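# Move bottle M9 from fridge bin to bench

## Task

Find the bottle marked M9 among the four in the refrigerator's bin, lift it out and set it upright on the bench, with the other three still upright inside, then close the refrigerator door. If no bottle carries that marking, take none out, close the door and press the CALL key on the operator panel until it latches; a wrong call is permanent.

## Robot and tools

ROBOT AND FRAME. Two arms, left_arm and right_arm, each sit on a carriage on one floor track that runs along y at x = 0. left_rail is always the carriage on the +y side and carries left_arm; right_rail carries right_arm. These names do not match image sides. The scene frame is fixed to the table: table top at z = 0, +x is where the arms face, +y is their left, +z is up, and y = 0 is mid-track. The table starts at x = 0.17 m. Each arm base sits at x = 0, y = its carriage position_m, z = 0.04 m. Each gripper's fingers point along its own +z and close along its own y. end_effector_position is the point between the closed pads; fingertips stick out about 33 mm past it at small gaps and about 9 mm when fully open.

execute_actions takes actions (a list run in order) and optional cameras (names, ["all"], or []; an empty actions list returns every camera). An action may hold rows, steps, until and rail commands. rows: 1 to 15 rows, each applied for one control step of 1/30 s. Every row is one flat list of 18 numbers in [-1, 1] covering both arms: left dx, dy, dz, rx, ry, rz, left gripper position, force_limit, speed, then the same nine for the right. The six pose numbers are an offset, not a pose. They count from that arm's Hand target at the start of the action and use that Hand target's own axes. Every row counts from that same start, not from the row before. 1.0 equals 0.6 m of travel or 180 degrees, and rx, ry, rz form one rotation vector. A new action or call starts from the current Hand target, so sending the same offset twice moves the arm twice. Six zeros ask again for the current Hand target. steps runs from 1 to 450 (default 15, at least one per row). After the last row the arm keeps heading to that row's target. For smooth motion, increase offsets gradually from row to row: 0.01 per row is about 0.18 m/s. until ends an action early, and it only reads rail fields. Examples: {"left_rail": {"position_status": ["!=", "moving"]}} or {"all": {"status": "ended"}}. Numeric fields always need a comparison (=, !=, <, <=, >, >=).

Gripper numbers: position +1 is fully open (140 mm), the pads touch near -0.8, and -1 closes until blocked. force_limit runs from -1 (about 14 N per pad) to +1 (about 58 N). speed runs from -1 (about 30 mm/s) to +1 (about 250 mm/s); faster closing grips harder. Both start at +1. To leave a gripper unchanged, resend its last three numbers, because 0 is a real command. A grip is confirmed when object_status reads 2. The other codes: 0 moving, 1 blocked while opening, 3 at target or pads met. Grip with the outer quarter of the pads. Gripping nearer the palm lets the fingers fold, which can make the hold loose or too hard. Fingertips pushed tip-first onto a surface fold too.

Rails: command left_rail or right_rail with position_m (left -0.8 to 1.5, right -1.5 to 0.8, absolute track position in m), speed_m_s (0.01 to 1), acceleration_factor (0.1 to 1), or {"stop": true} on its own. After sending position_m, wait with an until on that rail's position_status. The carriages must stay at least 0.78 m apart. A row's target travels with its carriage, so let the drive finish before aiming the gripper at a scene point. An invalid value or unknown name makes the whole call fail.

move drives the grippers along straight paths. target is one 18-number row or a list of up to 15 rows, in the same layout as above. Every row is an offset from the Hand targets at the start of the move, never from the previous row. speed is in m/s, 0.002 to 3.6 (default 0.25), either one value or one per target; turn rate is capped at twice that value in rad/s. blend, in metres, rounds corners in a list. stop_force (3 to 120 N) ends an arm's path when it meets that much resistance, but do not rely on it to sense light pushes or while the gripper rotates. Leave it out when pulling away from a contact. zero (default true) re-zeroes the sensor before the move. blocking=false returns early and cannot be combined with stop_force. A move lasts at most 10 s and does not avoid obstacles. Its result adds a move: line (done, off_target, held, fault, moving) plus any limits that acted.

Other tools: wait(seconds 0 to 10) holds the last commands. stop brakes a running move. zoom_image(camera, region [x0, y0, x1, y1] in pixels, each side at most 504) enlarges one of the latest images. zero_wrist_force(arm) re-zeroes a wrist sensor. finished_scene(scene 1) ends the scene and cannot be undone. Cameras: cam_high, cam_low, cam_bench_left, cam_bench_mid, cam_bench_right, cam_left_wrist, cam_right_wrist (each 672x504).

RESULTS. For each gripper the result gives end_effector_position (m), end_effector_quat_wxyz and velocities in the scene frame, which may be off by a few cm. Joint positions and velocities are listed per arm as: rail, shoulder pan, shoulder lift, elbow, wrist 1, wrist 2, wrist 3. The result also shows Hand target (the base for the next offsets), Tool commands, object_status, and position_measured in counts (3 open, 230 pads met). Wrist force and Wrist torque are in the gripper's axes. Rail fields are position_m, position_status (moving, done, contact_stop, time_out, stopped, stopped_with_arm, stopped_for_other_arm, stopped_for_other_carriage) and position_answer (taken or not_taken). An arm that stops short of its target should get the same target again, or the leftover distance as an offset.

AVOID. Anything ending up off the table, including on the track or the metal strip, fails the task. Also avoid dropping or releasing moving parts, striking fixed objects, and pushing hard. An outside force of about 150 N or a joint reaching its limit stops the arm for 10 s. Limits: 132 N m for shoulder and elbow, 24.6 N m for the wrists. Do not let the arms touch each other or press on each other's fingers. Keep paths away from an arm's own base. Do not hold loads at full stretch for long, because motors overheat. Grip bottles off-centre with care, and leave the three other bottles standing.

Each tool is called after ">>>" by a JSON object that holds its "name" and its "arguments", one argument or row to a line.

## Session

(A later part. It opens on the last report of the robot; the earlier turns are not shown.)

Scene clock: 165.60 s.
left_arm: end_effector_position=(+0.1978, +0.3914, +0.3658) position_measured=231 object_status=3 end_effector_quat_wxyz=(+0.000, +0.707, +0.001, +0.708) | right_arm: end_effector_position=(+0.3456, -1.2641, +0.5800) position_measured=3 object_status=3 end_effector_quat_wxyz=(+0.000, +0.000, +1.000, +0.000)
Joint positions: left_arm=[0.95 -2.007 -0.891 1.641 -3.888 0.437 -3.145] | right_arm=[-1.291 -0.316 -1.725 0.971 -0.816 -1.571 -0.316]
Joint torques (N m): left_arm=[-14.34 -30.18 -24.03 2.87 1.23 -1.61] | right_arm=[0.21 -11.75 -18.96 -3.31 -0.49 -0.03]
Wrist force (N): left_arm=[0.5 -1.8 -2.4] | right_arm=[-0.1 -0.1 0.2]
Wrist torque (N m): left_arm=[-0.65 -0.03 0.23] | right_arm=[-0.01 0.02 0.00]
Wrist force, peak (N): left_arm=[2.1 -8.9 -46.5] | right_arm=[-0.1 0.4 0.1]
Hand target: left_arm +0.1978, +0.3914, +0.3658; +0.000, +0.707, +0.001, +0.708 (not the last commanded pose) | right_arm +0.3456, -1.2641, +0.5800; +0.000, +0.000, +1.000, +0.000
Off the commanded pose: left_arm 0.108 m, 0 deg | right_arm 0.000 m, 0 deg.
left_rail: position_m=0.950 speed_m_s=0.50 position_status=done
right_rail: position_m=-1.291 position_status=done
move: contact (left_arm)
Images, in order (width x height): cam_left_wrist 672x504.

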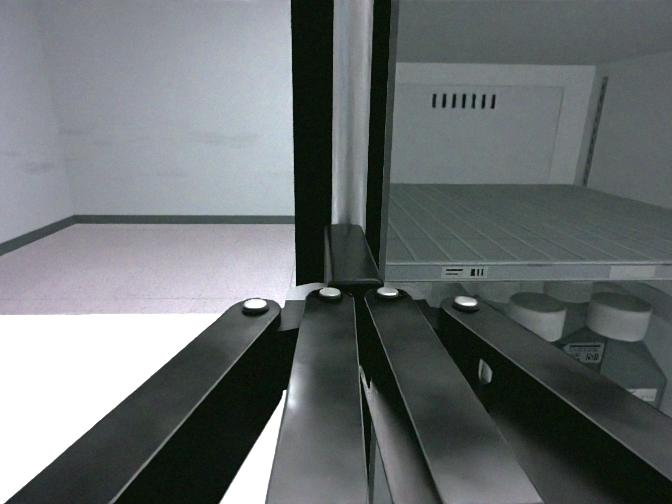

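>>> {"name": "move", "arguments": {
  "target": [
    [0,0,-0.033,0,0,0,-0.3,-1,-1,0,0,0,0,0,0,1,1,1],
    [0,0,0.037,0,0,0,-0.3,-1,-1,0,0,0,0,0,0,1,1,1]
  ],
  "cameras": ["cam_left_wrist"],
  "speed": 0.04
}}

Scene clock: 171.00 s.
left_arm: end_effector_position=(+0.2199, +0.3914, +0.3659) position_measured=167 object_status=3 end_effector_quat_wxyz=(+0.000, +0.707, +0.001, +0.708) | right_arm: end_effector_position=(+0.3456, -1.2641, +0.5800) position_measured=3 object_status=3 end_effector_quat_wxyz=(+0.000, +0.000, +1.000, +0.000)
Joint positions: left_arm=[0.95 -1.97 -0.898 1.654 -3.895 0.401 -3.145] | right_arm=[-1.291 -0.316 -1.725 0.971 -0.816 -1.571 -0.316]
Joint torques (N m): left_arm=[11.32 -56.06 -2.87 -1.31 -1.87 -2.69] | right_arm=[0.67 -12.18 -19.52 -3.41 -0.53 -0.16]
Wrist force (N): left_arm=[0.3 -2.4 -1.3] | right_arm=[0.0 0.0 0.1]
Wrist torque (N m): left_arm=[-0.63 0.02 0.22] | right_arm=[0.00 0.00 0.00]
Wrist force, peak (N): left_arm=[0.4 -2.5 -2.9] | right_arm=[-0.2 0.0 0.4]
Hand target: left_arm +0.2200, +0.3914, +0.3659; +0.000, +0.707, +0.001, +0.708 | right_arm +0.3456, -1.2641, +0.5800; +0.000, +0.000, +1.000, +0.000
Off the commanded pose: left_arm 0.000 m, 0 deg | right_arm 0.000 m, 0 deg.
left_rail: position_m=0.950 speed_m_s=0.50 position_status=done
right_rail: position_m=-1.291 position_status=done
move: done
Images, in order (width x height): cam_left_wrist 672x504.

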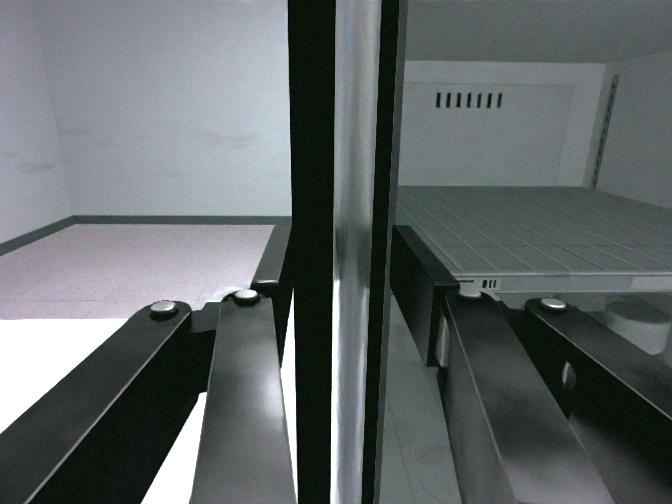

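Bar now between the tips. Close gently.

>>> {"name": "execute_actions", "arguments": {
  "actions": [
    {"rows":[[0,-0.012,0,0,0,0,-1,-0.3,-1,0,0,0,0,0,0,1,1,1]],"steps":90}
  ],
  "cameras": ["cam_left_wrist"]
}}

Scene clock: 175.60 s.
left_arm: end_effector_position=(+0.2199, +0.3983, +0.3659) position_measured=184 object_status=2 end_effector_quat_wxyz=(+0.000, +0.707, +0.000, +0.708) | right_arm: end_effector_position=(+0.3456, -1.2641, +0.5800) position_measured=3 object_status=3 end_effector_quat_wxyz=(+0.000, +0.000, +1.000, +0.000)
Joint positions: left_arm=[0.95 -1.975 -0.911 1.679 -3.906 0.404 -3.145] | right_arm=[-1.291 -0.316 -1.725 0.971 -0.816 -1.571 -0.316]
Joint torques (N m): left_arm=[12.51 -62.95 1.81 -3.72 10.37 1.77] | right_arm=[0.89 -11.94 -19.22 -3.46 -0.56 -0.04]
Wrist force (N): left_arm=[-5.4 36.1 5.0] | right_arm=[-0.1 0.0 0.3]
Wrist torque (N m): left_arm=[-1.30 0.01 0.23] | right_arm=[-0.01 0.03 0.00]
Wrist force, peak (N): left_arm=[-5.6 36.6 5.4] | right_arm=[-0.2 0.0 0.4]
Hand target: left_arm +0.2200, +0.3986, +0.3659; +0.000, +0.707, +0.001, +0.708 | right_arm +0.3456, -1.2641, +0.5800; +0.000, +0.000, +1.000, +0.000
Off the commanded pose: left_arm 0.000 m, 0 deg | right_arm 0.000 m, 0 deg.
left_rail: position_m=0.950 speed_m_s=0.50 position_status=done
right_rail: position_m=-1.291 position_status=done
Images, in order (width x height): cam_left_wrist 672x504.

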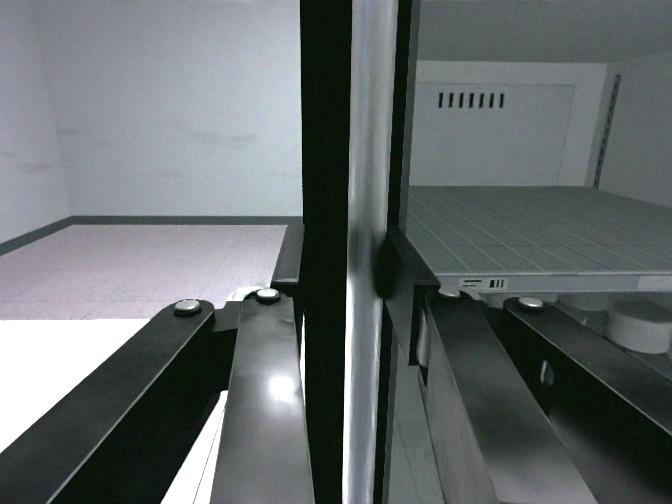

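>>> {"name": "execute_actions", "arguments": {
  "actions": [
    {"rows":[[0,0.012,0,0,0,0,-0.3,-0.3,-1,0,0,0,0,0,0,1,1,1]],"steps":30},
    {"rows":[[0,0.004,0,0,0,0,-1,-0.31,-1,0,0,0,0,0,0,1,1,1]],"steps":110}
  ],
  "cameras": ["cam_left_wrist"]
}}

Scene clock: 183.37 s.
left_arm: end_effector_position=(+0.2200, +0.3890, +0.3659) position_measured=209 object_status=2 end_effector_quat_wxyz=(+0.000, +0.707, +0.001, +0.708) | right_arm: end_effector_position=(+0.3456, -1.2641, +0.5800) position_measured=3 object_status=3 end_effector_quat_wxyz=(+0.000, +0.000, +1.000, +0.000)
Joint positions: left_arm=[0.95 -1.968 -0.894 1.646 -3.891 0.399 -3.145] | right_arm=[-1.291 -0.316 -1.725 0.971 -0.816 -1.571 -0.316]
Joint torques (N m): left_arm=[11.86 -53.83 -0.64 -1.78 6.2 -1.23] | right_arm=[0.3 -11.88 -19.13 -3.43 -0.56 -0.21]
Wrist force (N): left_arm=[-2.1 13.7 1.2] | right_arm=[-0.1 0.1 0.1]
Wrist torque (N m): left_arm=[-0.91 0.21 0.13] | right_arm=[0.01 0.01 0.00]
Wrist force, peak (N): left_arm=[-5.6 36.5 5.1] | right_arm=[-0.1 -0.1 0.5]
Hand target: left_arm +0.2200, +0.3890, +0.3659; +0.000, +0.707, +0.001, +0.708 | right_arm +0.3456, -1.2641, +0.5800; +0.000, +0.000, +1.000, +0.000
Off the commanded pose: left_arm 0.000 m, 0 deg | right_arm 0.000 m, 0 deg.
left_rail: position_m=0.950 speed_m_s=0.50 position_status=done
right_rail: position_m=-1.291 position_status=done
Images, in order (width x height): cam_left_wrist 672x504.

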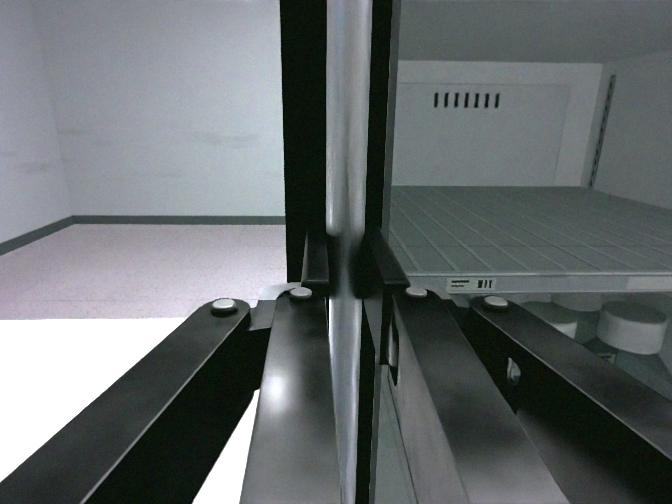

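>>> {"name": "move", "arguments": {
  "target": [0,0.033,-0.12,0.028,0,0,-1,-0.31,-1,0,0,0,0,0,0,1,1,1],
  "speed": 0.06,
  "cameras": ["cam_left_wrist"]
}}

Scene clock: 193.77 s.
left_arm: end_effector_position=(+0.1479, +0.3701, +0.3658) position_measured=209 object_status=2 end_effector_quat_wxyz=(-0.032, +0.706, +0.033, +0.707) | right_arm: end_effector_position=(+0.3456, -1.2641, +0.5800) position_measured=3 object_status=3 end_effector_quat_wxyz=(+0.000, +0.000, +1.000, +0.000)
Joint positions: left_arm=[0.95 -2.044 -0.781 1.426 -3.785 0.566 -3.144] | right_arm=[-1.291 -0.316 -1.725 0.971 -0.816 -1.571 -0.316]
Joint torques (N m): left_arm=[-15.04 -28.7 -28.54 4.81 -10.6 2.26] | right_arm=[0.27 -11.72 -19.17 -3.42 -0.6 0.09]
Wrist force (N): left_arm=[8.4 -39.4 -7.4] | right_arm=[-0.1 0.1 0.2]
Wrist torque (N m): left_arm=[0.30 -0.02 0.18] | right_arm=[0.01 0.01 0.00]
Wrist force, peak (N): left_arm=[8.4 -39.4 -7.4] | right_arm=[-0.1 0.0 0.4]
Hand target: left_arm +0.1480, +0.3691, +0.3658; -0.031, +0.706, +0.032, +0.707 | right_arm +0.3456, -1.2641, +0.5800; +0.000, +0.000, +1.000, +0.000
Off the commanded pose: left_arm 0.001 m, 0 deg | right_arm 0.000 m, 0 deg.
left_rail: position_m=0.950 speed_m_s=0.50 position_status=done
right_rail: position_m=-1.291 position_status=done
move: done
Images, in order (width x height): cam_left_wrist 672x504.

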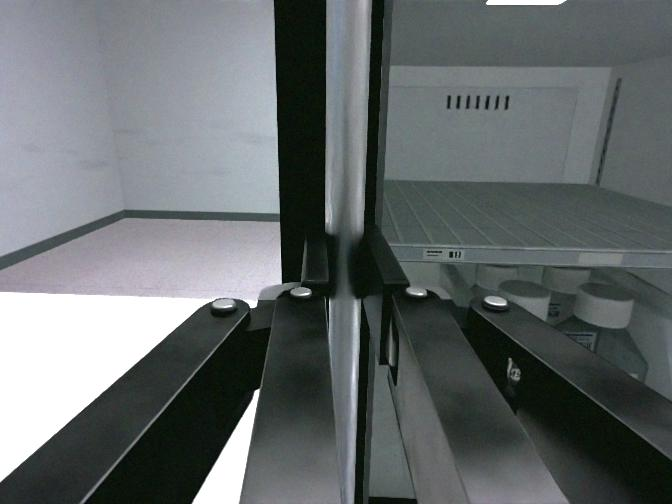

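>>> {"name": "move", "arguments": {
  "target": [0,-0.01,0,0,0,0,-1,-0.31,-1,0,0,0,0,0,0,1,1,1],
  "speed": 0.03
}}

Scene clock: 199.00 s.
left_arm: end_effector_position=(+0.1476, +0.3733, +0.3658) position_measured=209 object_status=2 end_effector_quat_wxyz=(-0.029, +0.706, +0.030, +0.707) | right_arm: end_effector_position=(+0.3456, -1.2641, +0.5800) position_measured=3 object_status=3 end_effector_quat_wxyz=(+0.000, +0.000, +1.000, +0.000)
Joint positions: left_arm=[0.95 -2.049 -0.792 1.447 -3.795 0.562 -3.144] | right_arm=[-1.291 -0.316 -1.725 0.971 -0.816 -1.571 -0.316]
Joint torques (N m): left_arm=[-14.78 -65 -2.1 -2.95 10.45 2.31] | right_arm=[0.15 -11.95 -19.07 -3.42 -0.61 -0.08]
Wrist force (N): left_arm=[-4.5 36.1 8.2] | right_arm=[0.0 0.1 0.2]
Wrist torque (N m): left_arm=[-1.33 0.11 0.09] | right_arm=[0.03 0.01 0.00]
Wrist force, peak (N): left_arm=[-3.6 41.0 9.2] | right_arm=[-0.2 0.2 0.3]
Hand target: left_arm +0.1475, +0.3751, +0.3658; -0.031, +0.706, +0.032, +0.707 | right_arm +0.3456, -1.2641, +0.5800; +0.000, +0.000, +1.000, +0.000
Off the commanded pose: left_arm 0.002 m, 0 deg | right_arm 0.000 m, 0 deg.
left_rail: position_m=0.950 speed_m_s=0.50 position_status=done
right_rail: position_m=-1.291 position_status=done
move: done

>>> {"name": "move", "arguments": {
  "target": [
    [0,0.039,-0.108,0.028,0,0,-1,-0.31,-1,0,0,0,0,0,0,1,1,1],
    [0,0.0945,-0.213,0.056,0,0,-1,-0.31,-1,0,0,0,0,0,0,1,1,1]
  ],
  "speed": 0.08,
  "blend": 0.02,
  "cameras": ["cam_left_wrist"]
}}

Scene clock: 209.70 s.
left_arm: end_effector_position=(+0.0250, +0.3079, +0.3656) position_measured=209 object_status=2 end_effector_quat_wxyz=(-0.094, +0.700, +0.094, +0.701) | right_arm: end_effector_position=(+0.3456, -1.2641, +0.5800) position_measured=3 object_status=3 end_effector_quat_wxyz=(+0.000, +0.000, +1.000, +0.000)
Joint positions: left_arm=[0.95 -2.107 -0.425 0.715 -3.43 0.803 -3.143] | right_arm=[-1.291 -0.316 -1.725 0.971 -0.816 -1.571 -0.316]
Joint torques (N m): left_arm=[24.47 -39.05 -27.26 2.67 -10.6 2.27] | right_arm=[0.18 -11.74 -18.68 -3.49 -0.65 -0.12]
Wrist force (N): left_arm=[12.7 -39.5 -13.1] | right_arm=[-0.1 -0.1 0.2]
Wrist torque (N m): left_arm=[0.36 -0.06 0.21] | right_arm=[-0.02 0.03 0.00]
Wrist force, peak (N): left_arm=[12.7 -39.5 -13.1] | right_arm=[-0.4 0.1 0.3]
Hand target: left_arm +0.0252, +0.3072, +0.3656; -0.093, +0.700, +0.094, +0.701 | right_arm +0.3456, -1.2641, +0.5800; +0.000, +0.000, +1.000, +0.000
Off the commanded pose: left_arm 0.001 m, 0 deg | right_arm 0.000 m, 0 deg.
left_rail: position_m=0.950 speed_m_s=0.50 position_status=done
right_rail: position_m=-1.291 position_status=done
move: done
Images, in order (width x height): cam_left_wrist 672x504.

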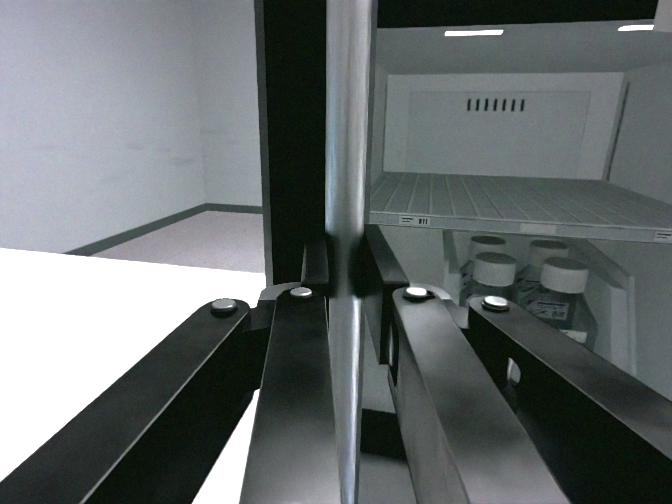

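>>> {"name": "move", "arguments": {
  "target": [
    [0,0.048,-0.104,0.028,0,0,-1,-0.31,-1,0,0,0,0,0,0,1,1,1],
    [0,0.1175,-0.199,0.056,0,0,-1,-0.31,-1,0,0,0,0,0,0,1,1,1]
  ],
  "speed": 0.08,
  "blend": 0.02,
  "cameras": ["cam_left_wrist"]
}}

Scene clock: 215.83 s.
left_arm: end_effector_position=(-0.0720, +0.2144, +0.3667) position_measured=209 object_status=2 end_effector_quat_wxyz=(-0.061, +0.626, +0.028, +0.777) | right_arm: end_effector_position=(+0.3456, -1.2641, +0.5800) position_measured=3 object_status=3 end_effector_quat_wxyz=(+0.000, +0.000, +1.000, +0.000)
Joint positions: left_arm=[0.95 -2.177 -0.02 0.035 -2.839 0.755 -3.343] | right_arm=[-1.291 -0.316 -1.725 0.971 -0.816 -1.571 -0.316]
Joint torques (N m): left_arm=[39.67 -65.53 -31.61 7.37 -10.04 -2.16] | right_arm=[0.78 -11.7 -19.54 -3.51 -0.68 -0.08]
Wrist force (N): left_arm=[-16.6 -33.9 -35.6] | right_arm=[-0.3 0.0 0.1]
Wrist torque (N m): left_arm=[0.10 0.39 -0.42] | right_arm=[0.01 0.06 0.00]
Wrist force, peak (N): left_arm=[-10.4 -36.9 -37.6] | right_arm=[-0.3 0.0 0.6]
Hand target: left_arm -0.0716, +0.2080, +0.3655; -0.154, +0.690, +0.155, +0.690 | right_arm +0.3456, -1.2641, +0.5800; +0.000, +0.000, +1.000, +0.000
Off the commanded pose: left_arm 0.007 m, 22 deg | right_arm 0.000 m, 0 deg.
left_rail: position_m=0.950 speed_m_s=0.50 position_status=done
right_rail: position_m=-1.291 position_status=done
elbow stopped short (left arm): the move would have taken joint 4 (elbow) straighter than the controller allows.
move: off_target (left_arm)
Images, in order (width x height): cam_left_wrist 672x504.

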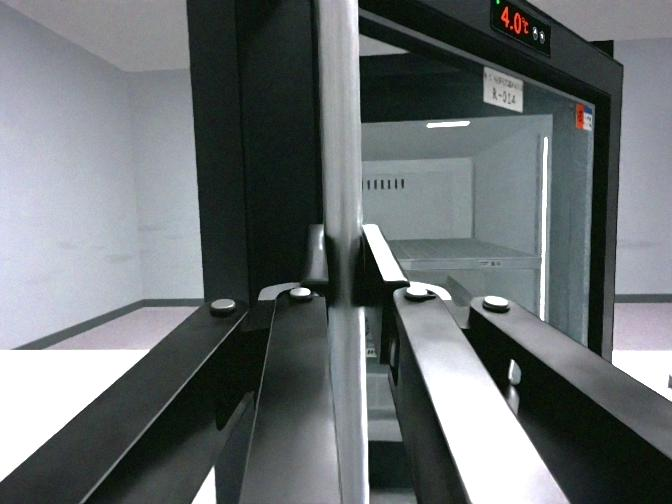

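>>> {"name": "execute_actions", "arguments": {
  "actions": [
    {"rows":[[0,0,0,0,0,0,1,-1,-0.9,0,0,0,0,0,0,1,1,1]],"steps":120}
  ],
  "cameras": ["cam_left_wrist"]
}}

Scene clock: 228.90 s.
left_arm: end_effector_position=(-0.0710, +0.2091, +0.3655) position_measured=3 object_status=3 end_effector_quat_wxyz=(-0.055, +0.629, +0.022, +0.776) | right_arm: end_effector_position=(+0.3456, -1.2641, +0.5800) position_measured=3 object_status=3 end_effector_quat_wxyz=(+0.000, +0.000, +1.000, +0.000)
Joint positions: left_arm=[0.95 -2.177 -0.021 0.035 -2.84 0.737 -3.344] | right_arm=[-1.291 -0.316 -1.725 0.971 -0.816 -1.571 -0.316]
Joint torques (N m): left_arm=[-13.8 -78.67 -8.6 -1.34 -1.23 -2.7] | right_arm=[0.24 -11.85 -18.73 -3.56 -0.75 -0.04]
Wrist force (N): left_arm=[0.5 -4.2 2.0] | right_arm=[-0.1 -0.1 0.2]
Wrist torque (N m): left_arm=[-1.05 0.08 0.26] | right_arm=[-0.02 0.02 0.00]
Wrist force, peak (N): left_arm=[-14.1 -36.1 -37.6] | right_arm=[-0.4 0.0 0.3]
Hand target: left_arm -0.0716, +0.2080, +0.3655; -0.154, +0.690, +0.155, +0.690 | right_arm +0.3456, -1.2641, +0.5800; +0.000, +0.000, +1.000, +0.000
Off the commanded pose: left_arm 0.001 m, 23 deg | right_arm 0.000 m, 0 deg.
left_rail: position_m=0.950 speed_m_s=0.50 position_status=done
right_rail: position_m=-1.291 position_status=done
elbow stopped short (left arm): the move would have taken joint 4 (elbow) straighter than the controller allows.
Images, in order (width x height): cam_left_wrist 672x504.

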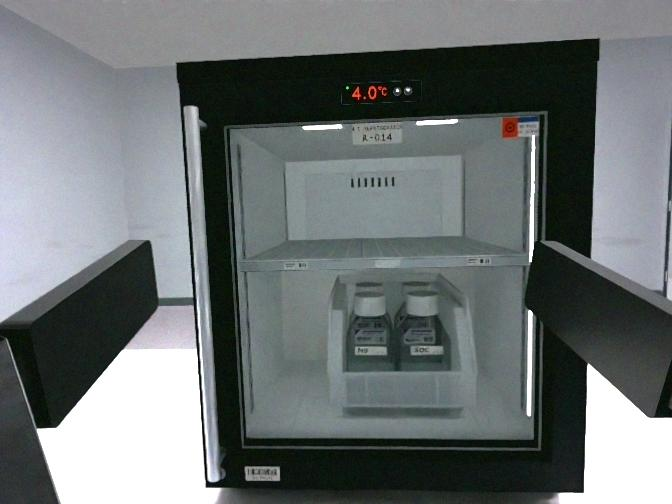

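>>> {"name": "execute_actions", "arguments": {
  "actions": [
    {"left_rail":{"position_m":1.35},"right_rail":{"position_m":-0.6,"speed_m_s":0.5,"acceleration_factor":0.5},"steps":250,"until":{"all":{"status":"ended"}}}
  ]
}}

>>> {"name": "move", "arguments": {
  "target": [
    [0,0,0,0,0,0,1,-1,0,0.4,0.7,0.1,0,0,0,-0.1,-1,0],
    [0,0,0,0,0,0,1,-1,0,0.7,1.2,0.3,0,-0.3,0,-0.1,-1,0]
  ],
  "cameras": ["cam_right_wrist","cam_bench_right"]
}}

Scene clock: 244.57 s.
left_arm: end_effector_position=(-0.0710, +0.6091, +0.3655) position_measured=3 object_status=3 end_effector_quat_wxyz=(-0.055, +0.629, +0.022, +0.776) | right_arm: end_effector_position=(+0.3456, -0.5728, +0.5800) position_measured=3 object_status=3 end_effector_quat_wxyz=(+0.000, +0.000, +1.000, +0.000)
Joint positions: left_arm=[1.35 -2.177 -0.021 0.035 -2.84 0.737 -3.344] | right_arm=[-0.6 -0.316 -1.725 0.971 -0.816 -1.571 -0.316]
Joint torques (N m): left_arm=[-7.9 -78.1 -10.53 -0.48 1.67 -2.4] | right_arm=[0.15 -12.22 -18.83 -3.54 -0.7 -0.01]
Wrist force (N): left_arm=[0.3 -4.8 2.2] | right_arm=[0.0 0.1 0.3]
Wrist torque (N m): left_arm=[-1.18 0.11 0.26] | right_arm=[0.02 0.01 0.00]
Wrist force, peak (N): left_arm=[0.5 -5.8 2.1] | right_arm=[-0.2 -1.8 0.3]
Hand target: left_arm -0.0716, +0.6079, +0.3655; -0.154, +0.690, +0.155, +0.690 | right_arm +0.3456, -0.5728, +0.5800; +0.000, +0.000, +1.000, +0.000
Tool commands: left_gripper/position=+1.0 left_gripper/force_limit=-1.0 left_gripper/speed=-0.9 right_gripper/position=+1.0 right_gripper/force_limit=+1.0 right_gripper/speed=+1.0
Off the commanded pose: left_arm 0.001 m, 23 deg | right_arm 0.000 m, 0 deg.
left_rail: position_m=1.350 speed_m_s=0.50 position_status=done
right_rail: position_m=-0.600 speed_m_s=0.50 position_status=done
elbow stopped short (left arm): the move would have taken joint 4 (elbow) straighter than the controller allows.

every number of target 2 of 2 must lie in its column's range; nothing of the call was run

>>> {"name": "move", "arguments": {
  "target": [
    [0,0,0,0,0,0,1,-1,0,0.3,0.6,0.05,0,-0.1,0,-0.1,-1,0],
    [0,0,0,0,0,0,1,-1,0,0.6,1,0.25,0,-0.35,0,-0.1,-1,0]
  ],
  "blend": 0.05,
  "cameras": ["cam_right_wrist","cam_bench_right"]
}}

Scene clock: 252.80 s.
left_arm: end_effector_position=(-0.0710, +0.6091, +0.3655) position_measured=3 object_status=3 end_effector_quat_wxyz=(-0.055, +0.629, +0.022, +0.776) | right_arm: end_effector_position=(-0.0144, +0.0272, +0.4300) position_measured=141 object_status=3 end_effector_quat_wxyz=(+0.523, +0.000, +0.853, +0.000)
Joint positions: left_arm=[1.35 -2.177 -0.021 0.035 -2.84 0.737 -3.344] | right_arm=[-0.6 1.812 -1.087 0.998 -1.043 -2.616 2.067]
Joint torques (N m): left_arm=[9.66 -71.74 -12.69 2.47 1.9 -1.01] | right_arm=[6.87 -41.6 -35.97 -0.68 -0.51 2.32]
Wrist force (N): left_arm=[0.4 -4.7 2.3] | right_arm=[-1.5 2.0 -0.2]
Wrist torque (N m): left_arm=[-1.17 0.10 0.25] | right_arm=[0.36 0.32 -0.15]
Wrist force, peak (N): left_arm=[0.2 -5.1 2.2] | right_arm=[0.7 2.9 -0.7]
Hand target: left_arm -0.0716, +0.6079, +0.3655; -0.154, +0.690, +0.155, +0.690 | right_arm -0.0144, +0.0273, +0.4300; +0.522, +0.000, +0.853, +0.000
Off the commanded pose: left_arm 0.001 m, 23 deg | right_arm 0.000 m, 0 deg.
left_rail: position_m=1.350 speed_m_s=0.50 position_status=done
right_rail: position_m=-0.600 speed_m_s=0.50 position_status=done
elbow stopped short (left arm): the move would have taken joint 4 (elbow) straighter than the controller allows.
move: off_target (left_arm); blend cut to 0 m at target 1
Images, in order (width x height): cam_bench_right 672x504, cam_right_wrist 672x504.

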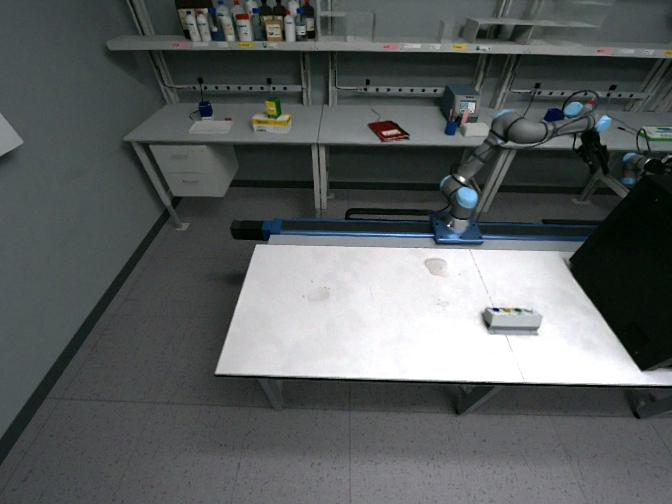

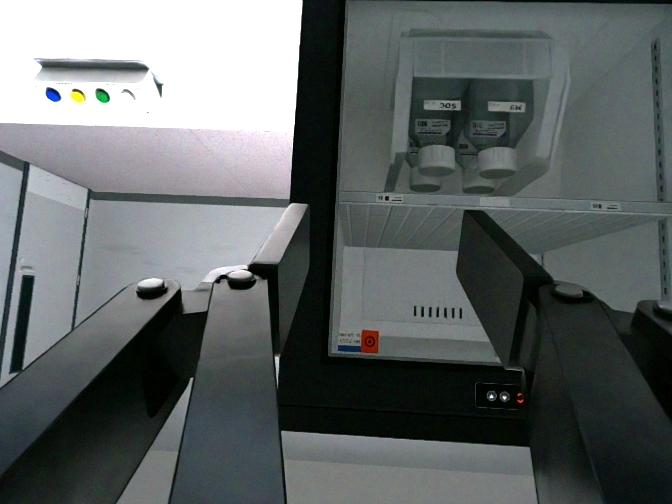

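>>> {"name": "move", "arguments": {
  "target": [
    [0,0,0,0,0,0,1,-1,0,-0.02,0.605,0.22,0,-0.15,0,-0.1,-1,0]
  ],
  "cameras": ["cam_right_wrist"]
}}

Scene clock: 259.07 s.
left_arm: end_effector_position=(-0.0710, +0.6091, +0.3655) position_measured=3 object_status=3 end_effector_quat_wxyz=(-0.055, +0.629, +0.022, +0.776) | right_arm: end_effector_position=(+0.0686, +0.2570, +0.3950) position_measured=141 object_status=3 end_effector_quat_wxyz=(+0.651, -0.021, +0.759, +0.028)
Joint positions: left_arm=[1.35 -2.177 -0.021 0.035 -2.84 0.737 -3.344] | right_arm=[-0.6 1.694 -0.456 0.236 -1.015 -2.98 1.926]
Joint torques (N m): left_arm=[9.07 -66.25 -15.14 2.42 1.73 -0.11] | right_arm=[7.27 -78.26 -13.33 -4.6 -1 2.27]
Wrist force (N): left_arm=[0.5 -4.5 2.3] | right_arm=[-2.0 2.1 -0.6]
Wrist torque (N m): left_arm=[-1.11 0.08 0.26] | right_arm=[0.32 0.44 -0.13]
Wrist force, peak (N): left_arm=[0.4 -4.7 2.7] | right_arm=[-10.0 0.1 -0.3]
Hand target: left_arm -0.0716, +0.6079, +0.3655; -0.154, +0.690, +0.155, +0.690 | right_arm +0.0686, +0.2570, +0.3949; +0.651, -0.021, +0.759, +0.028 (not the last commanded pose)
Off the commanded pose: left_arm 0.001 m, 23 deg | right_arm 0.140 m, 10 deg.
left_rail: position_m=1.350 speed_m_s=0.50 position_status=done
right_rail: position_m=-0.600 speed_m_s=0.50 position_status=done
elbow stopped short (left arm): the move would have taken joint 4 (elbow) straighter than the controller allows.
led back after a hold (right arm): the arm was led back toward your command in small steps, so it may still be short of it.
move: held (right_arm; a check stopped the path), off_target (left_arm); limits=held
pose unreachable (right arm): on one or more control steps of this call, first in action 0 (counted from 0), this arm could not follow its commanded pose, so it was not sent that pose on those steps. It may still have moved: this result reports where it is.
cause: moving toward the commanded pose would bring two parts of the arm too close to each other (its gripper and another part of the arm, with joints 5 (wrist 1) to 7 (wrist 3) between them, 15 mm apart when it was first held).
Images, in order (width x height): cam_right_wrist 672x504.

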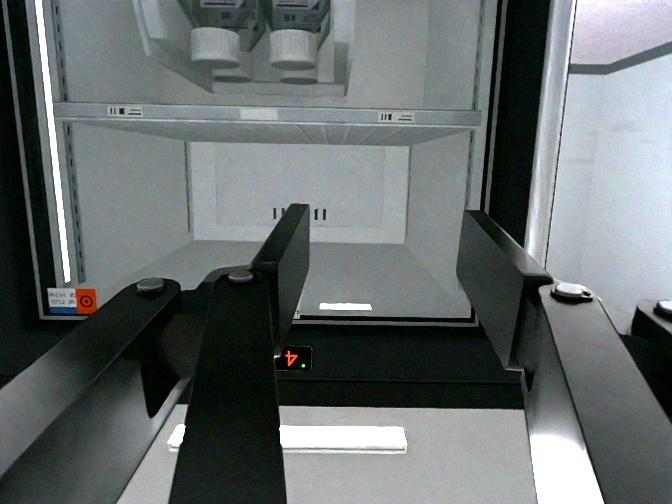

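>>> {"name": "move", "arguments": {
  "target": [
    [0,0,0,0,0,0,1,-1,-0.9,-0.2,-0.4,-0.1,0,0.1,0,-0.1,-1,0],
    [0,0,0,0,0,0,1,-1,-0.9,-0.7,-0.25,-0.03,0,0.45,0,-0.1,-1,0]
  ],
  "cameras": ["cam_right_wrist"]
}}

>>> {"name": "execute_actions", "arguments": {
  "actions": [
    {"right_rail":{"position_m":-0.4},"steps":200,"until":{"right_rail":{"position_status":["!=","moving"]}}}
  ],
  "cameras": ["cam_right_wrist","cam_bench_right","cam_high"]
}}

Scene clock: 285.83 s.
left_arm: end_effector_position=(-0.0710, +0.6091, +0.3655) position_measured=3 object_status=3 end_effector_quat_wxyz=(-0.055, +0.629, +0.022, +0.776) | right_arm: end_effector_position=(+0.1249, +0.1037, +0.8094) position_measured=141 object_status=3 end_effector_quat_wxyz=(+0.106, -0.033, +0.897, +0.427)
Joint positions: left_arm=[1.35 -2.177 -0.021 0.035 -2.84 0.737 -3.344] | right_arm=[-0.6 1.124 -1.094 0.035 -1.41 -1.382 1.142]
Joint torques (N m): left_arm=[9.08 -59.34 -19.58 2.4 1.63 1.9] | right_arm=[-6.61 -46.25 -20.43 -2.22 1.56 2.3]
Wrist force (N): left_arm=[0.3 -4.3 2.3] | right_arm=[-0.6 -0.1 0.4]
Wrist torque (N m): left_arm=[-1.08 0.12 0.26] | right_arm=[-0.16 0.07 -0.05]
Wrist force, peak (N): left_arm=[0.5 -4.9 2.5] | right_arm=[-3.4 -0.1 -1.2]
Hand target: left_arm -0.0716, +0.6079, +0.3655; -0.154, +0.690, +0.155, +0.690 | right_arm +0.1251, +0.1043, +0.8106; +0.044, -0.035, +0.984, +0.170
Off the commanded pose: left_arm 0.001 m, 23 deg | right_arm 0.001 m, 51 deg; orientation clipped.
left_rail: position_m=1.350 speed_m_s=0.50 position_status=done
right_rail: position_m=-0.600 speed_m_s=0.50 position_status=done
elbow stopped short (left arm): the move would have taken joint 4 (elbow) straighter than the controller allows.
elbow stopped short (right arm): the move would have taken joint 4 (elbow) straighter than the controller allows.
move: off_target (left_arm, right_arm); limits=paced
Images, in order (width x height): cam_right_wrist 672x504.

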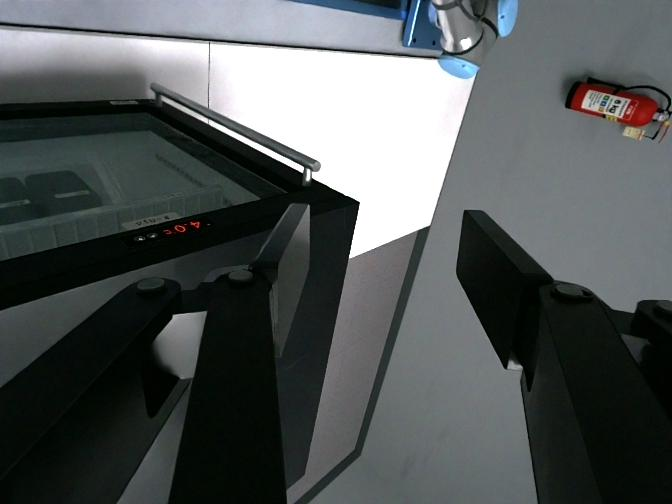

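Scene clock: 287.17 s.
left_arm: end_effector_position=(-0.0710, +0.6091, +0.3655) position_measured=3 object_status=3 end_effector_quat_wxyz=(-0.055, +0.629, +0.022, +0.776) | right_arm: end_effector_position=(+0.1250, +0.3037, +0.8094) position_measured=141 object_status=3 end_effector_quat_wxyz=(+0.105, -0.032, +0.897, +0.428)
Joint positions: left_arm=[1.35 -2.177 -0.021 0.035 -2.84 0.737 -3.344] | right_arm=[-0.4 1.122 -1.094 0.035 -1.409 -1.378 1.143]
Joint torques (N m): left_arm=[9.28 -59.75 -20.21 2.35 1.82 1.82] | right_arm=[-6.24 -45.5 -16 -2.39 1.73 2.35]
Wrist force (N): left_arm=[0.4 -4.5 2.0] | right_arm=[-0.7 0.0 0.2]
Wrist torque (N m): left_arm=[-1.12 0.11 0.26] | right_arm=[-0.12 0.10 -0.04]
Wrist force, peak (N): left_arm=[0.6 -4.7 2.4] | right_arm=[-0.5 -1.0 -1.6]
Hand target: left_arm -0.0716, +0.6079, +0.3655; -0.154, +0.690, +0.155, +0.690 | right_arm +0.1251, +0.3043, +0.8106; +0.044, -0.035, +0.984, +0.170 (not the last commanded pose)
Tool commands: left_gripper/position=+1.0 left_gripper/force_limit=-1.0 left_gripper/speed=-0.9 right_gripper/position=-0.1 right_gripper/force_limit=-1.0 right_gripper/speed=+0.0
Off the commanded pose: left_arm 0.001 m, 23 deg | right_arm 0.001 m, 51 deg.
left_rail: position_m=1.350 speed_m_s=0.50 position_status=done
right_rail: position_m=-0.400 speed_m_s=0.50 position_status=done
elbow stopped short (left arm): the move would have taken joint 4 (elbow) straighter than the controller allows.
elbow stopped short (right arm): the move would have taken joint 4 (elbow) straighter than the controller allows.
Images, in order (width x height): cam_high 672x504, cam_bench_right 672x504, cam_right_wrist 672x504.

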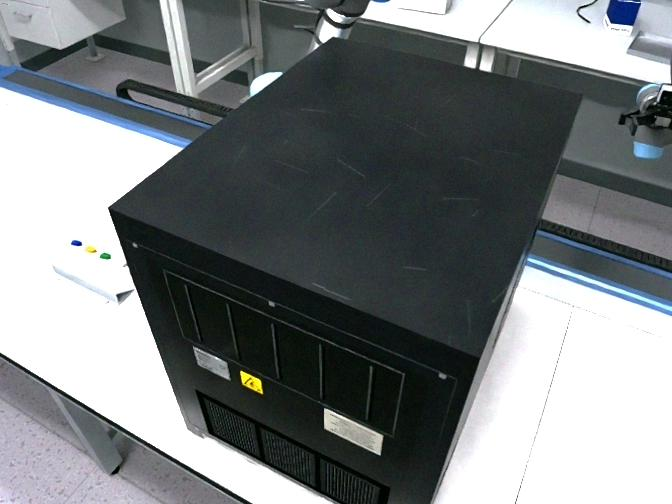

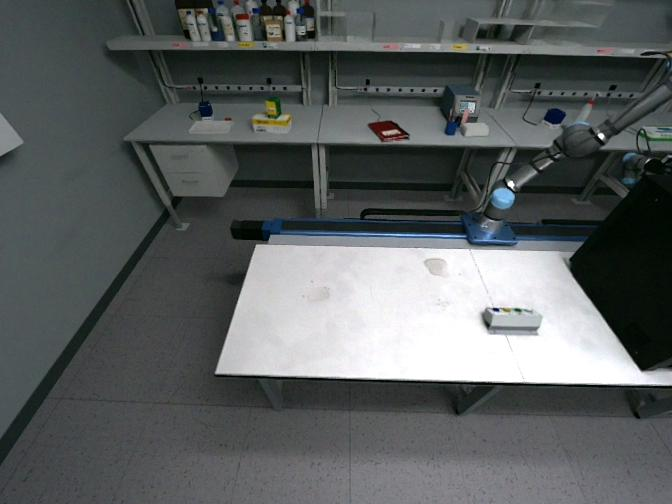

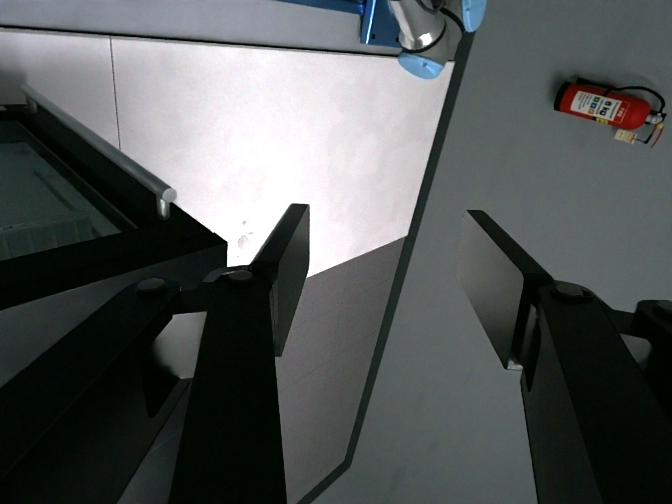

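>>> {"name": "move", "arguments": {
  "target": [0,0,0,0,0,0,1,-1,-0.9,0,0,0.12,0.11,0.028,0.022,-0.1,-1,0]
}}

Scene clock: 293.50 s.
left_arm: end_effector_position=(-0.0710, +0.6091, +0.3655) position_measured=3 object_status=3 end_effector_quat_wxyz=(-0.055, +0.629, +0.022, +0.776) | right_arm: end_effector_position=(+0.1302, +0.3280, +0.7419) position_measured=141 object_status=3 end_effector_quat_wxyz=(+0.077, -0.001, +0.926, +0.369)
Joint positions: left_arm=[1.35 -2.177 -0.021 0.035 -2.84 0.737 -3.344] | right_arm=[-0.4 1.147 -1.029 0.035 -1.338 -1.418 1.206]
Joint torques (N m): left_arm=[9.77 -59.56 -21.96 2.4 1.77 1.78] | right_arm=[-6.73 -34.66 -4.09 -2.21 1.63 2.29]
Wrist force (N): left_arm=[0.7 -4.4 2.1] | right_arm=[-0.3 -0.1 0.2]
Wrist torque (N m): left_arm=[-1.10 0.04 0.26] | right_arm=[-0.14 0.02 -0.05]
Wrist force, peak (N): left_arm=[0.2 -4.8 2.6] | right_arm=[-0.8 -0.2 0.4]
Hand target: left_arm -0.0716, +0.6079, +0.3655; -0.154, +0.690, +0.155, +0.690 | right_arm +0.1304, +0.3287, +0.7430; +0.022, -0.001, +0.994, +0.105
Off the commanded pose: left_arm 0.001 m, 23 deg | right_arm 0.001 m, 45 deg; orientation clipped.
left_rail: position_m=1.350 speed_m_s=0.50 position_status=done
right_rail: position_m=-0.400 speed_m_s=0.50 position_status=done
elbow stopped short (left arm): the move would have taken joint 4 (elbow) straighter than the controller allows.
elbow stopped short (right arm): the move would have taken joint 4 (elbow) straighter than the controller allows.
move: off_target (left_arm, right_arm); limits=paced

>>> {"name": "move", "arguments": {
  "target": [0,0,0,0,0,0,1,-1,-0.9,0,-0.25,0.1,0.067,0,0.014,-0.1,-1,0]
}}

>>> {"name": "execute_actions", "arguments": {
  "actions": [
    {"right_rail":{"position_m":-0.25},"steps":200,"until":{"right_rail":{"position_status":["!=","moving"]}}}
  ],
  "cameras": ["cam_right_wrist"]
}}

Scene clock: 298.73 s.
left_arm: end_effector_position=(-0.0710, +0.6091, +0.3655) position_measured=3 object_status=3 end_effector_quat_wxyz=(-0.055, +0.629, +0.022, +0.776) | right_arm: end_effector_position=(+0.1338, +0.1939, +0.6518) position_measured=141 object_status=3 end_effector_quat_wxyz=(+0.063, +0.020, +0.987, +0.148)
Joint positions: left_arm=[1.35 -2.177 -0.021 0.035 -2.84 0.737 -3.344] | right_arm=[-0.4 1.124 -1.076 0.035 -0.853 -1.563 1.167]
Joint torques (N m): left_arm=[9.69 -59.16 -24.44 2.34 1.61 1.76] | right_arm=[7.24 -31.1 -12.77 -2.05 -1.49 -0.72]
Wrist force (N): left_arm=[0.2 -4.6 2.3] | right_arm=[-0.3 0.3 0.1]
Wrist torque (N m): left_arm=[-1.14 0.15 0.26] | right_arm=[0.05 0.04 0.09]
Wrist force, peak (N): left_arm=[0.4 -4.8 2.2] | right_arm=[-0.3 0.4 0.7]
Hand target: left_arm -0.0716, +0.6079, +0.3655; -0.154, +0.690, +0.155, +0.690 | right_arm +0.1339, +0.1946, +0.6530; +0.020, +0.024, +1.000, +0.001
Off the commanded pose: left_arm 0.001 m, 23 deg | right_arm 0.001 m, 18 deg.
left_rail: position_m=1.350 speed_m_s=0.50 position_status=done
right_rail: position_m=-0.400 speed_m_s=0.50 position_status=done
elbow stopped short (left arm): the move would have taken joint 4 (elbow) straighter than the controller allows.
elbow stopped short (right arm): the move would have taken joint 4 (elbow) straighter than the controller allows.
move: off_target (left_arm, right_arm)

Scene clock: 299.90 s.
left_arm: end_effector_position=(-0.0710, +0.6091, +0.3655) position_measured=3 object_status=3 end_effector_quat_wxyz=(-0.055, +0.629, +0.022, +0.776) | right_arm: end_effector_position=(+0.1338, +0.3439, +0.6517) position_measured=141 object_status=3 end_effector_quat_wxyz=(+0.063, +0.020, +0.987, +0.148)
Joint positions: left_arm=[1.35 -2.177 -0.021 0.035 -2.84 0.737 -3.344] | right_arm=[-0.25 1.125 -1.076 0.035 -0.854 -1.563 1.167]
Joint torques (N m): left_arm=[9.88 -58.54 -24.49 2.4 1.94 1.61] | right_arm=[4.85 -46.83 -17.97 -5.1 -1.09 1.99]
Wrist force (N): left_arm=[0.1 -4.6 2.3] | right_arm=[-0.3 0.4 0.2]
Wrist torque (N m): left_arm=[-1.15 0.16 0.26] | right_arm=[0.08 0.04 0.08]
Wrist force, peak (N): left_arm=[0.5 -4.7 2.2] | right_arm=[-0.2 1.5 0.6]
Hand target: left_arm -0.0716, +0.6079, +0.3655; -0.154, +0.690, +0.155, +0.690 | right_arm +0.1339, +0.3446, +0.6530; +0.020, +0.024, +1.000, +0.001
Tool commands: left_gripper/position=+1.0 left_gripper/force_limit=-1.0 left_gripper/speed=-0.9 right_gripper/position=-0.1 right_gripper/force_limit=-1.0 right_gripper/speed=+0.0
Off the commanded pose: left_arm 0.001 m, 23 deg | right_arm 0.001 m, 18 deg.
left_rail: position_m=1.350 speed_m_s=0.50 position_status=done
right_rail: position_m=-0.250 speed_m_s=0.50 position_status=done
elbow stopped short (left arm): the move would have taken joint 4 (elbow) straighter than the controller allows.
elbow stopped short (right arm): the move would have taken joint 4 (elbow) straighter than the controller allows.
Images, in order (width x height): cam_right_wrist 672x504.

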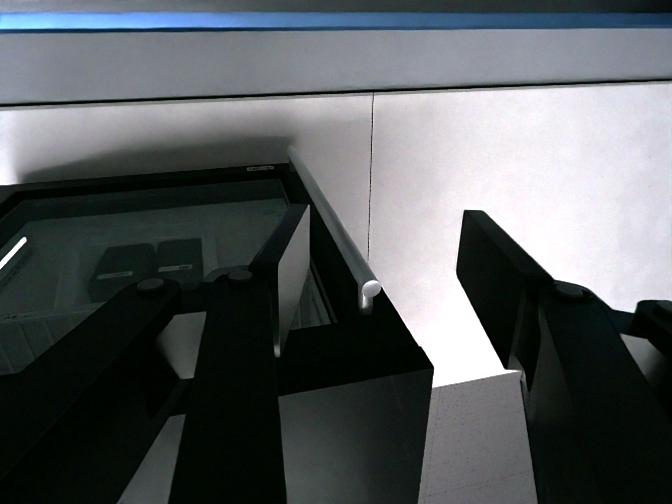

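>>> {"name": "execute_actions", "arguments": {
  "actions": [
    {"right_rail":{"position_m":-0.33},"steps":200,"until":{"right_rail":{"position_status":["!=","moving"]}}}
  ]
}}

>>> {"name": "move", "arguments": {
  "target": [0,0,0,0,0,0,1,-1,-0.9,-0.182,0.205,0.05,0,0.013,-0.015,-0.1,-1,0],
  "cameras": ["cam_right_wrist"]
}}

Scene clock: 309.40 s.
left_arm: end_effector_position=(-0.0710, +0.6091, +0.3655) position_measured=3 object_status=3 end_effector_quat_wxyz=(-0.055, +0.629, +0.022, +0.776) | right_arm: end_effector_position=(+0.1338, +0.2639, +0.6518) position_measured=141 object_status=3 end_effector_quat_wxyz=(+0.063, +0.020, +0.987, +0.148)
Joint positions: left_arm=[1.35 -2.177 -0.021 0.035 -2.84 0.737 -3.344] | right_arm=[-0.33 1.125 -1.076 0.035 -0.854 -1.563 1.167]
Joint torques (N m): left_arm=[9.39 -59.24 -28.35 2.44 1.69 1.83] | right_arm=[-4.65 -32.52 -19.22 -4.55 0.18 1.82]
Wrist force (N): left_arm=[0.6 -4.4 2.1] | right_arm=[-0.1 0.4 0.1]
Wrist torque (N m): left_arm=[-1.11 0.05 0.25] | right_arm=[0.07 0.00 0.09]
Wrist force, peak (N): left_arm=[0.5 -5.0 1.9] | right_arm=[-0.1 2.0 0.9]
Hand target: left_arm -0.0716, +0.6079, +0.3655; -0.154, +0.690, +0.155, +0.690 | right_arm +0.1339, +0.2646, +0.6530; +0.020, +0.024, +1.000, +0.001
Tool commands: left_gripper/position=+1.0 left_gripper/force_limit=-1.0 left_gripper/speed=-0.9 right_gripper/position=-0.1 right_gripper/force_limit=-1.0 right_gripper/speed=+0.0
Off the commanded pose: left_arm 0.001 m, 23 deg | right_arm 0.001 m, 18 deg.
left_rail: position_m=1.350 speed_m_s=0.50 position_status=done
right_rail: position_m=-0.330 speed_m_s=0.50 position_status=done
elbow stopped short (left arm): the move would have taken joint 4 (elbow) straighter than the controller allows.
elbow stopped short (right arm): the move would have taken joint 4 (elbow) straighter than the controller allows.

Scene clock: 310.73 s.
left_arm: end_effector_position=(-0.0710, +0.6091, +0.3655) position_measured=3 object_status=3 end_effector_quat_wxyz=(-0.055, +0.629, +0.022, +0.776) | right_arm: end_effector_position=(+0.2497, +0.3815, +0.6267) position_measured=141 object_status=3 end_effector_quat_wxyz=(+0.091, +0.000, +0.967, +0.237)
Joint positions: left_arm=[1.35 -2.177 -0.021 0.035 -2.84 0.737 -3.344] | right_arm=[-0.33 1.017 -0.93 0.035 -1.181 -1.479 1.041]
Joint torques (N m): left_arm=[9.01 -60.08 -28.18 2.29 1.73 1.82] | right_arm=[7.84 -40.63 -9.77 -5.31 -1.26 -2.45]
Wrist force (N): left_arm=[0.7 -4.3 1.9] | right_arm=[-0.4 0.3 0.0]
Wrist torque (N m): left_arm=[-1.09 0.04 0.26] | right_arm=[0.03 0.05 0.07]
Wrist force, peak (N): left_arm=[0.6 -4.8 2.2] | right_arm=[-1.8 0.7 1.3]
Hand target: left_arm -0.0716, +0.6079, +0.3655; -0.154, +0.690, +0.155, +0.690 | right_arm +0.2499, +0.3823, +0.6277; +0.000, +0.000, +1.000, +0.001
Off the commanded pose: left_arm 0.001 m, 23 deg | right_arm 0.001 m, 29 deg.
left_rail: position_m=1.350 speed_m_s=0.50 position_status=done
right_rail: position_m=-0.330 speed_m_s=0.50 position_status=done
elbow stopped short (left arm): the move would have taken joint 4 (elbow) straighter than the controller allows.
elbow stopped short (right arm): the move would have taken joint 4 (elbow) straighter than the controller allows.
move: off_target (left_arm, right_arm)
Images, in order (width x height): cam_right_wrist 672x504.

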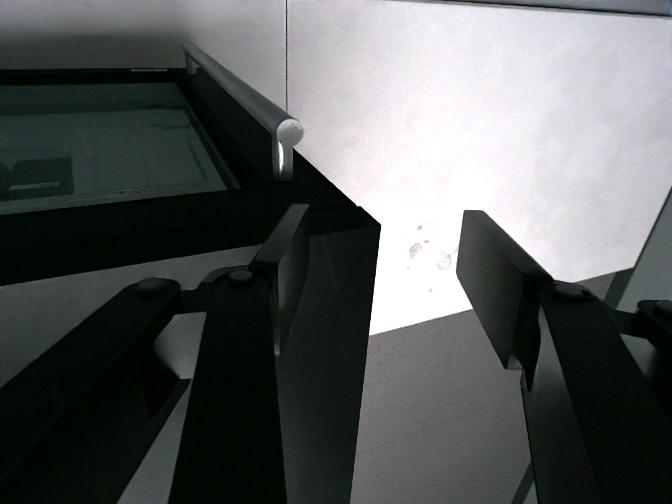

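>>> {"name": "execute_actions", "arguments": {
  "actions": [
    {"left_rail":{"position_m":1.5},"rows":[[0,0,0,0,0,0,1,-1,-0.9,0.1,-0.1,0,0,0,0,-0.1,-1,0]],"steps":60},
    {"right_rail":{"position_m":-0.23},"steps":200,"until":{"right_rail":{"position_status":["!=","moving"]}}}
  ]
}}

>>> {"name": "move", "arguments": {
  "target": [0,0,0,0,0,0,1,-1,-0.9,-0.08,-0.04,0.06,0,0,0,-0.1,-1,0],
  "cameras": ["cam_right_wrist"]
}}

Scene clock: 318.57 s.
left_arm: end_effector_position=(-0.0710, +0.7591, +0.3655) position_measured=3 object_status=3 end_effector_quat_wxyz=(-0.055, +0.629, +0.022, +0.776) | right_arm: end_effector_position=(+0.1897, +0.4216, +0.6265) position_measured=141 object_status=3 end_effector_quat_wxyz=(+0.060, +0.000, +0.983, +0.176)
Joint positions: left_arm=[1.5 -2.177 -0.021 0.035 -2.84 0.737 -3.344] | right_arm=[-0.23 1.059 -0.995 0.035 -0.979 -1.505 1.071]
Joint torques (N m): left_arm=[9.42 -58.77 -28.61 0.51 -0.96 1.82] | right_arm=[-0.2 -44.38 -9.14 -4.74 0.88 2.21]
Wrist force (N): left_arm=[0.5 -4.2 2.2] | right_arm=[-0.4 0.6 0.4]
Wrist torque (N m): left_arm=[-1.06 0.08 0.26] | right_arm=[0.11 0.08 -0.03]
Wrist force, peak (N): left_arm=[0.4 -5.7 2.3] | right_arm=[-11.4 5.3 14.1]
Hand target: left_arm -0.0716, +0.7579, +0.3655; -0.154, +0.690, +0.155, +0.690 | right_arm +0.1899, +0.4223, +0.6276; +0.000, +0.000, +1.000, +0.001
Off the commanded pose: left_arm 0.001 m, 23 deg | right_arm 0.001 m, 21 deg.
left_rail: position_m=1.500 speed_m_s=0.50 position_status=done
right_rail: position_m=-0.230 speed_m_s=0.50 position_status=done
elbow stopped short (left arm): the move would have taken joint 4 (elbow) straighter than the controller allows.
elbow stopped short (right arm): the move would have taken joint 4 (elbow) straighter than the controller allows.

Scene clock: 319.87 s.
left_arm: end_effector_position=(-0.0710, +0.7591, +0.3655) position_measured=3 object_status=3 end_effector_quat_wxyz=(-0.055, +0.629, +0.022, +0.776) | right_arm: end_effector_position=(+0.2376, +0.3976, +0.5904) position_measured=141 object_status=3 end_effector_quat_wxyz=(+0.052, +0.000, +0.991, +0.121)
Joint positions: left_arm=[1.5 -2.177 -0.021 0.035 -2.84 0.737 -3.344] | right_arm=[-0.23 0.987 -0.962 0.035 -0.904 -1.525 0.994]
Joint torques (N m): left_arm=[9.88 -59.55 -29.17 -0.4 -1.12 1.67] | right_arm=[6.74 -38.02 -7.08 -2.23 -1.24 -2.35]
Wrist force (N): left_arm=[0.2 -4.3 2.4] | right_arm=[-0.4 0.2 0.3]
Wrist torque (N m): left_arm=[-1.07 0.15 0.26] | right_arm=[0.06 0.06 0.08]
Wrist force, peak (N): left_arm=[0.5 -4.8 2.3] | right_arm=[-1.0 -0.1 0.7]
Hand target: left_arm -0.0716, +0.7579, +0.3655; -0.154, +0.690, +0.155, +0.690 | right_arm +0.2379, +0.3984, +0.5916; +0.000, +0.000, +1.000, +0.001
Off the commanded pose: left_arm 0.001 m, 23 deg | right_arm 0.001 m, 15 deg.
left_rail: position_m=1.500 speed_m_s=0.50 position_status=done
right_rail: position_m=-0.230 speed_m_s=0.50 position_status=done
elbow stopped short (left arm): the move would have taken joint 4 (elbow) straighter than the controller allows.
elbow stopped short (right arm): the move would have taken joint 4 (elbow) straighter than the controller allows.
move: off_target (left_arm, right_arm)
Images, in order (width x height): cam_right_wrist 672x504.

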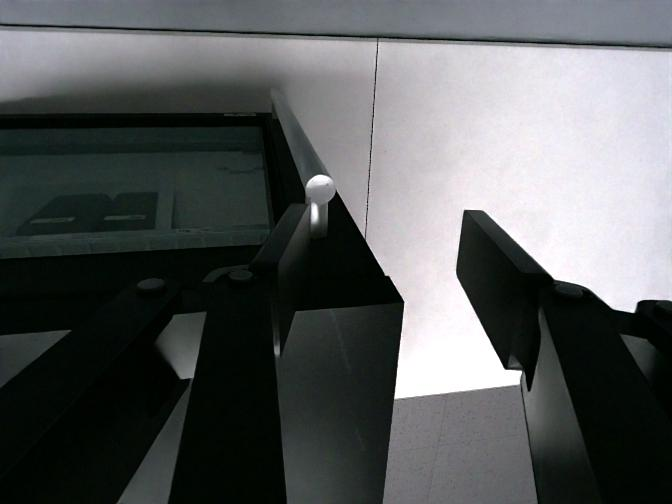

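>>> {"name": "move", "arguments": {
  "target": [0,0,0,0,0,0,1,-1,-0.9,0.015,-0.06,0.035,0,0,0,-0.1,-1,0],
  "cameras": ["cam_right_wrist"],
  "speed": 0.1
}}

Scene clock: 327.33 s.
left_arm: end_effector_position=(-0.0709, +0.7591, +0.3655) position_measured=3 object_status=3 end_effector_quat_wxyz=(-0.055, +0.629, +0.022, +0.776) | right_arm: end_effector_position=(+0.2286, +0.3617, +0.5694) position_measured=141 object_status=3 end_effector_quat_wxyz=(+0.027, +0.000, +0.998, +0.061)
Joint positions: left_arm=[1.5 -2.177 -0.021 0.035 -2.84 0.737 -3.344] | right_arm=[-0.23 0.979 -0.962 0.035 -0.776 -1.548 0.98]
Joint torques (N m): left_arm=[8.87 -59.82 -28.78 -1.13 -1.15 1.35] | right_arm=[-6.05 -38.1 -27.28 -1.6 -1.48 -2.51]
Wrist force (N): left_arm=[0.4 -4.6 1.9] | right_arm=[-0.2 0.4 0.5]
Wrist torque (N m): left_arm=[-1.15 0.10 0.26] | right_arm=[0.11 0.06 0.10]
Wrist force, peak (N): left_arm=[0.4 -4.9 2.2] | right_arm=[-0.2 0.3 0.8]
Hand target: left_arm -0.0716, +0.7579, +0.3655; -0.154, +0.690, +0.155, +0.690 | right_arm +0.2289, +0.3624, +0.5705; +0.000, +0.000, +1.000, +0.001
Off the commanded pose: left_arm 0.001 m, 23 deg | right_arm 0.001 m, 8 deg.
left_rail: position_m=1.500 speed_m_s=0.50 position_status=done
right_rail: position_m=-0.230 speed_m_s=0.50 position_status=done
elbow stopped short (left arm): the move would have taken joint 4 (elbow) straighter than the controller allows.
elbow stopped short (right arm): the move would have taken joint 4 (elbow) straighter than the controller allows.
move: off_target (left_arm, right_arm)
Images, in order (width x height): cam_right_wrist 672x504.

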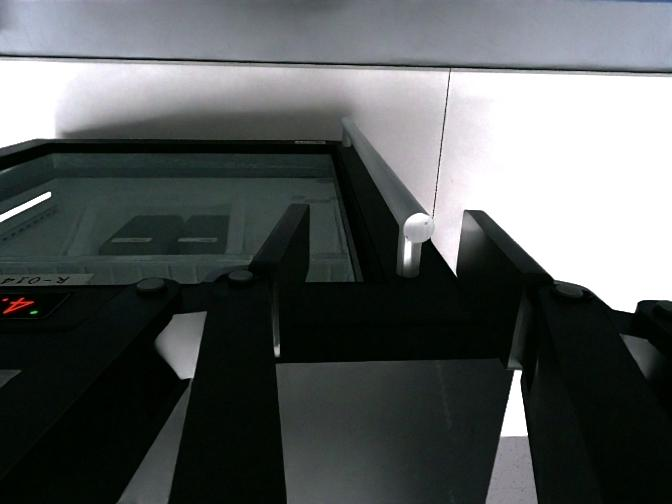

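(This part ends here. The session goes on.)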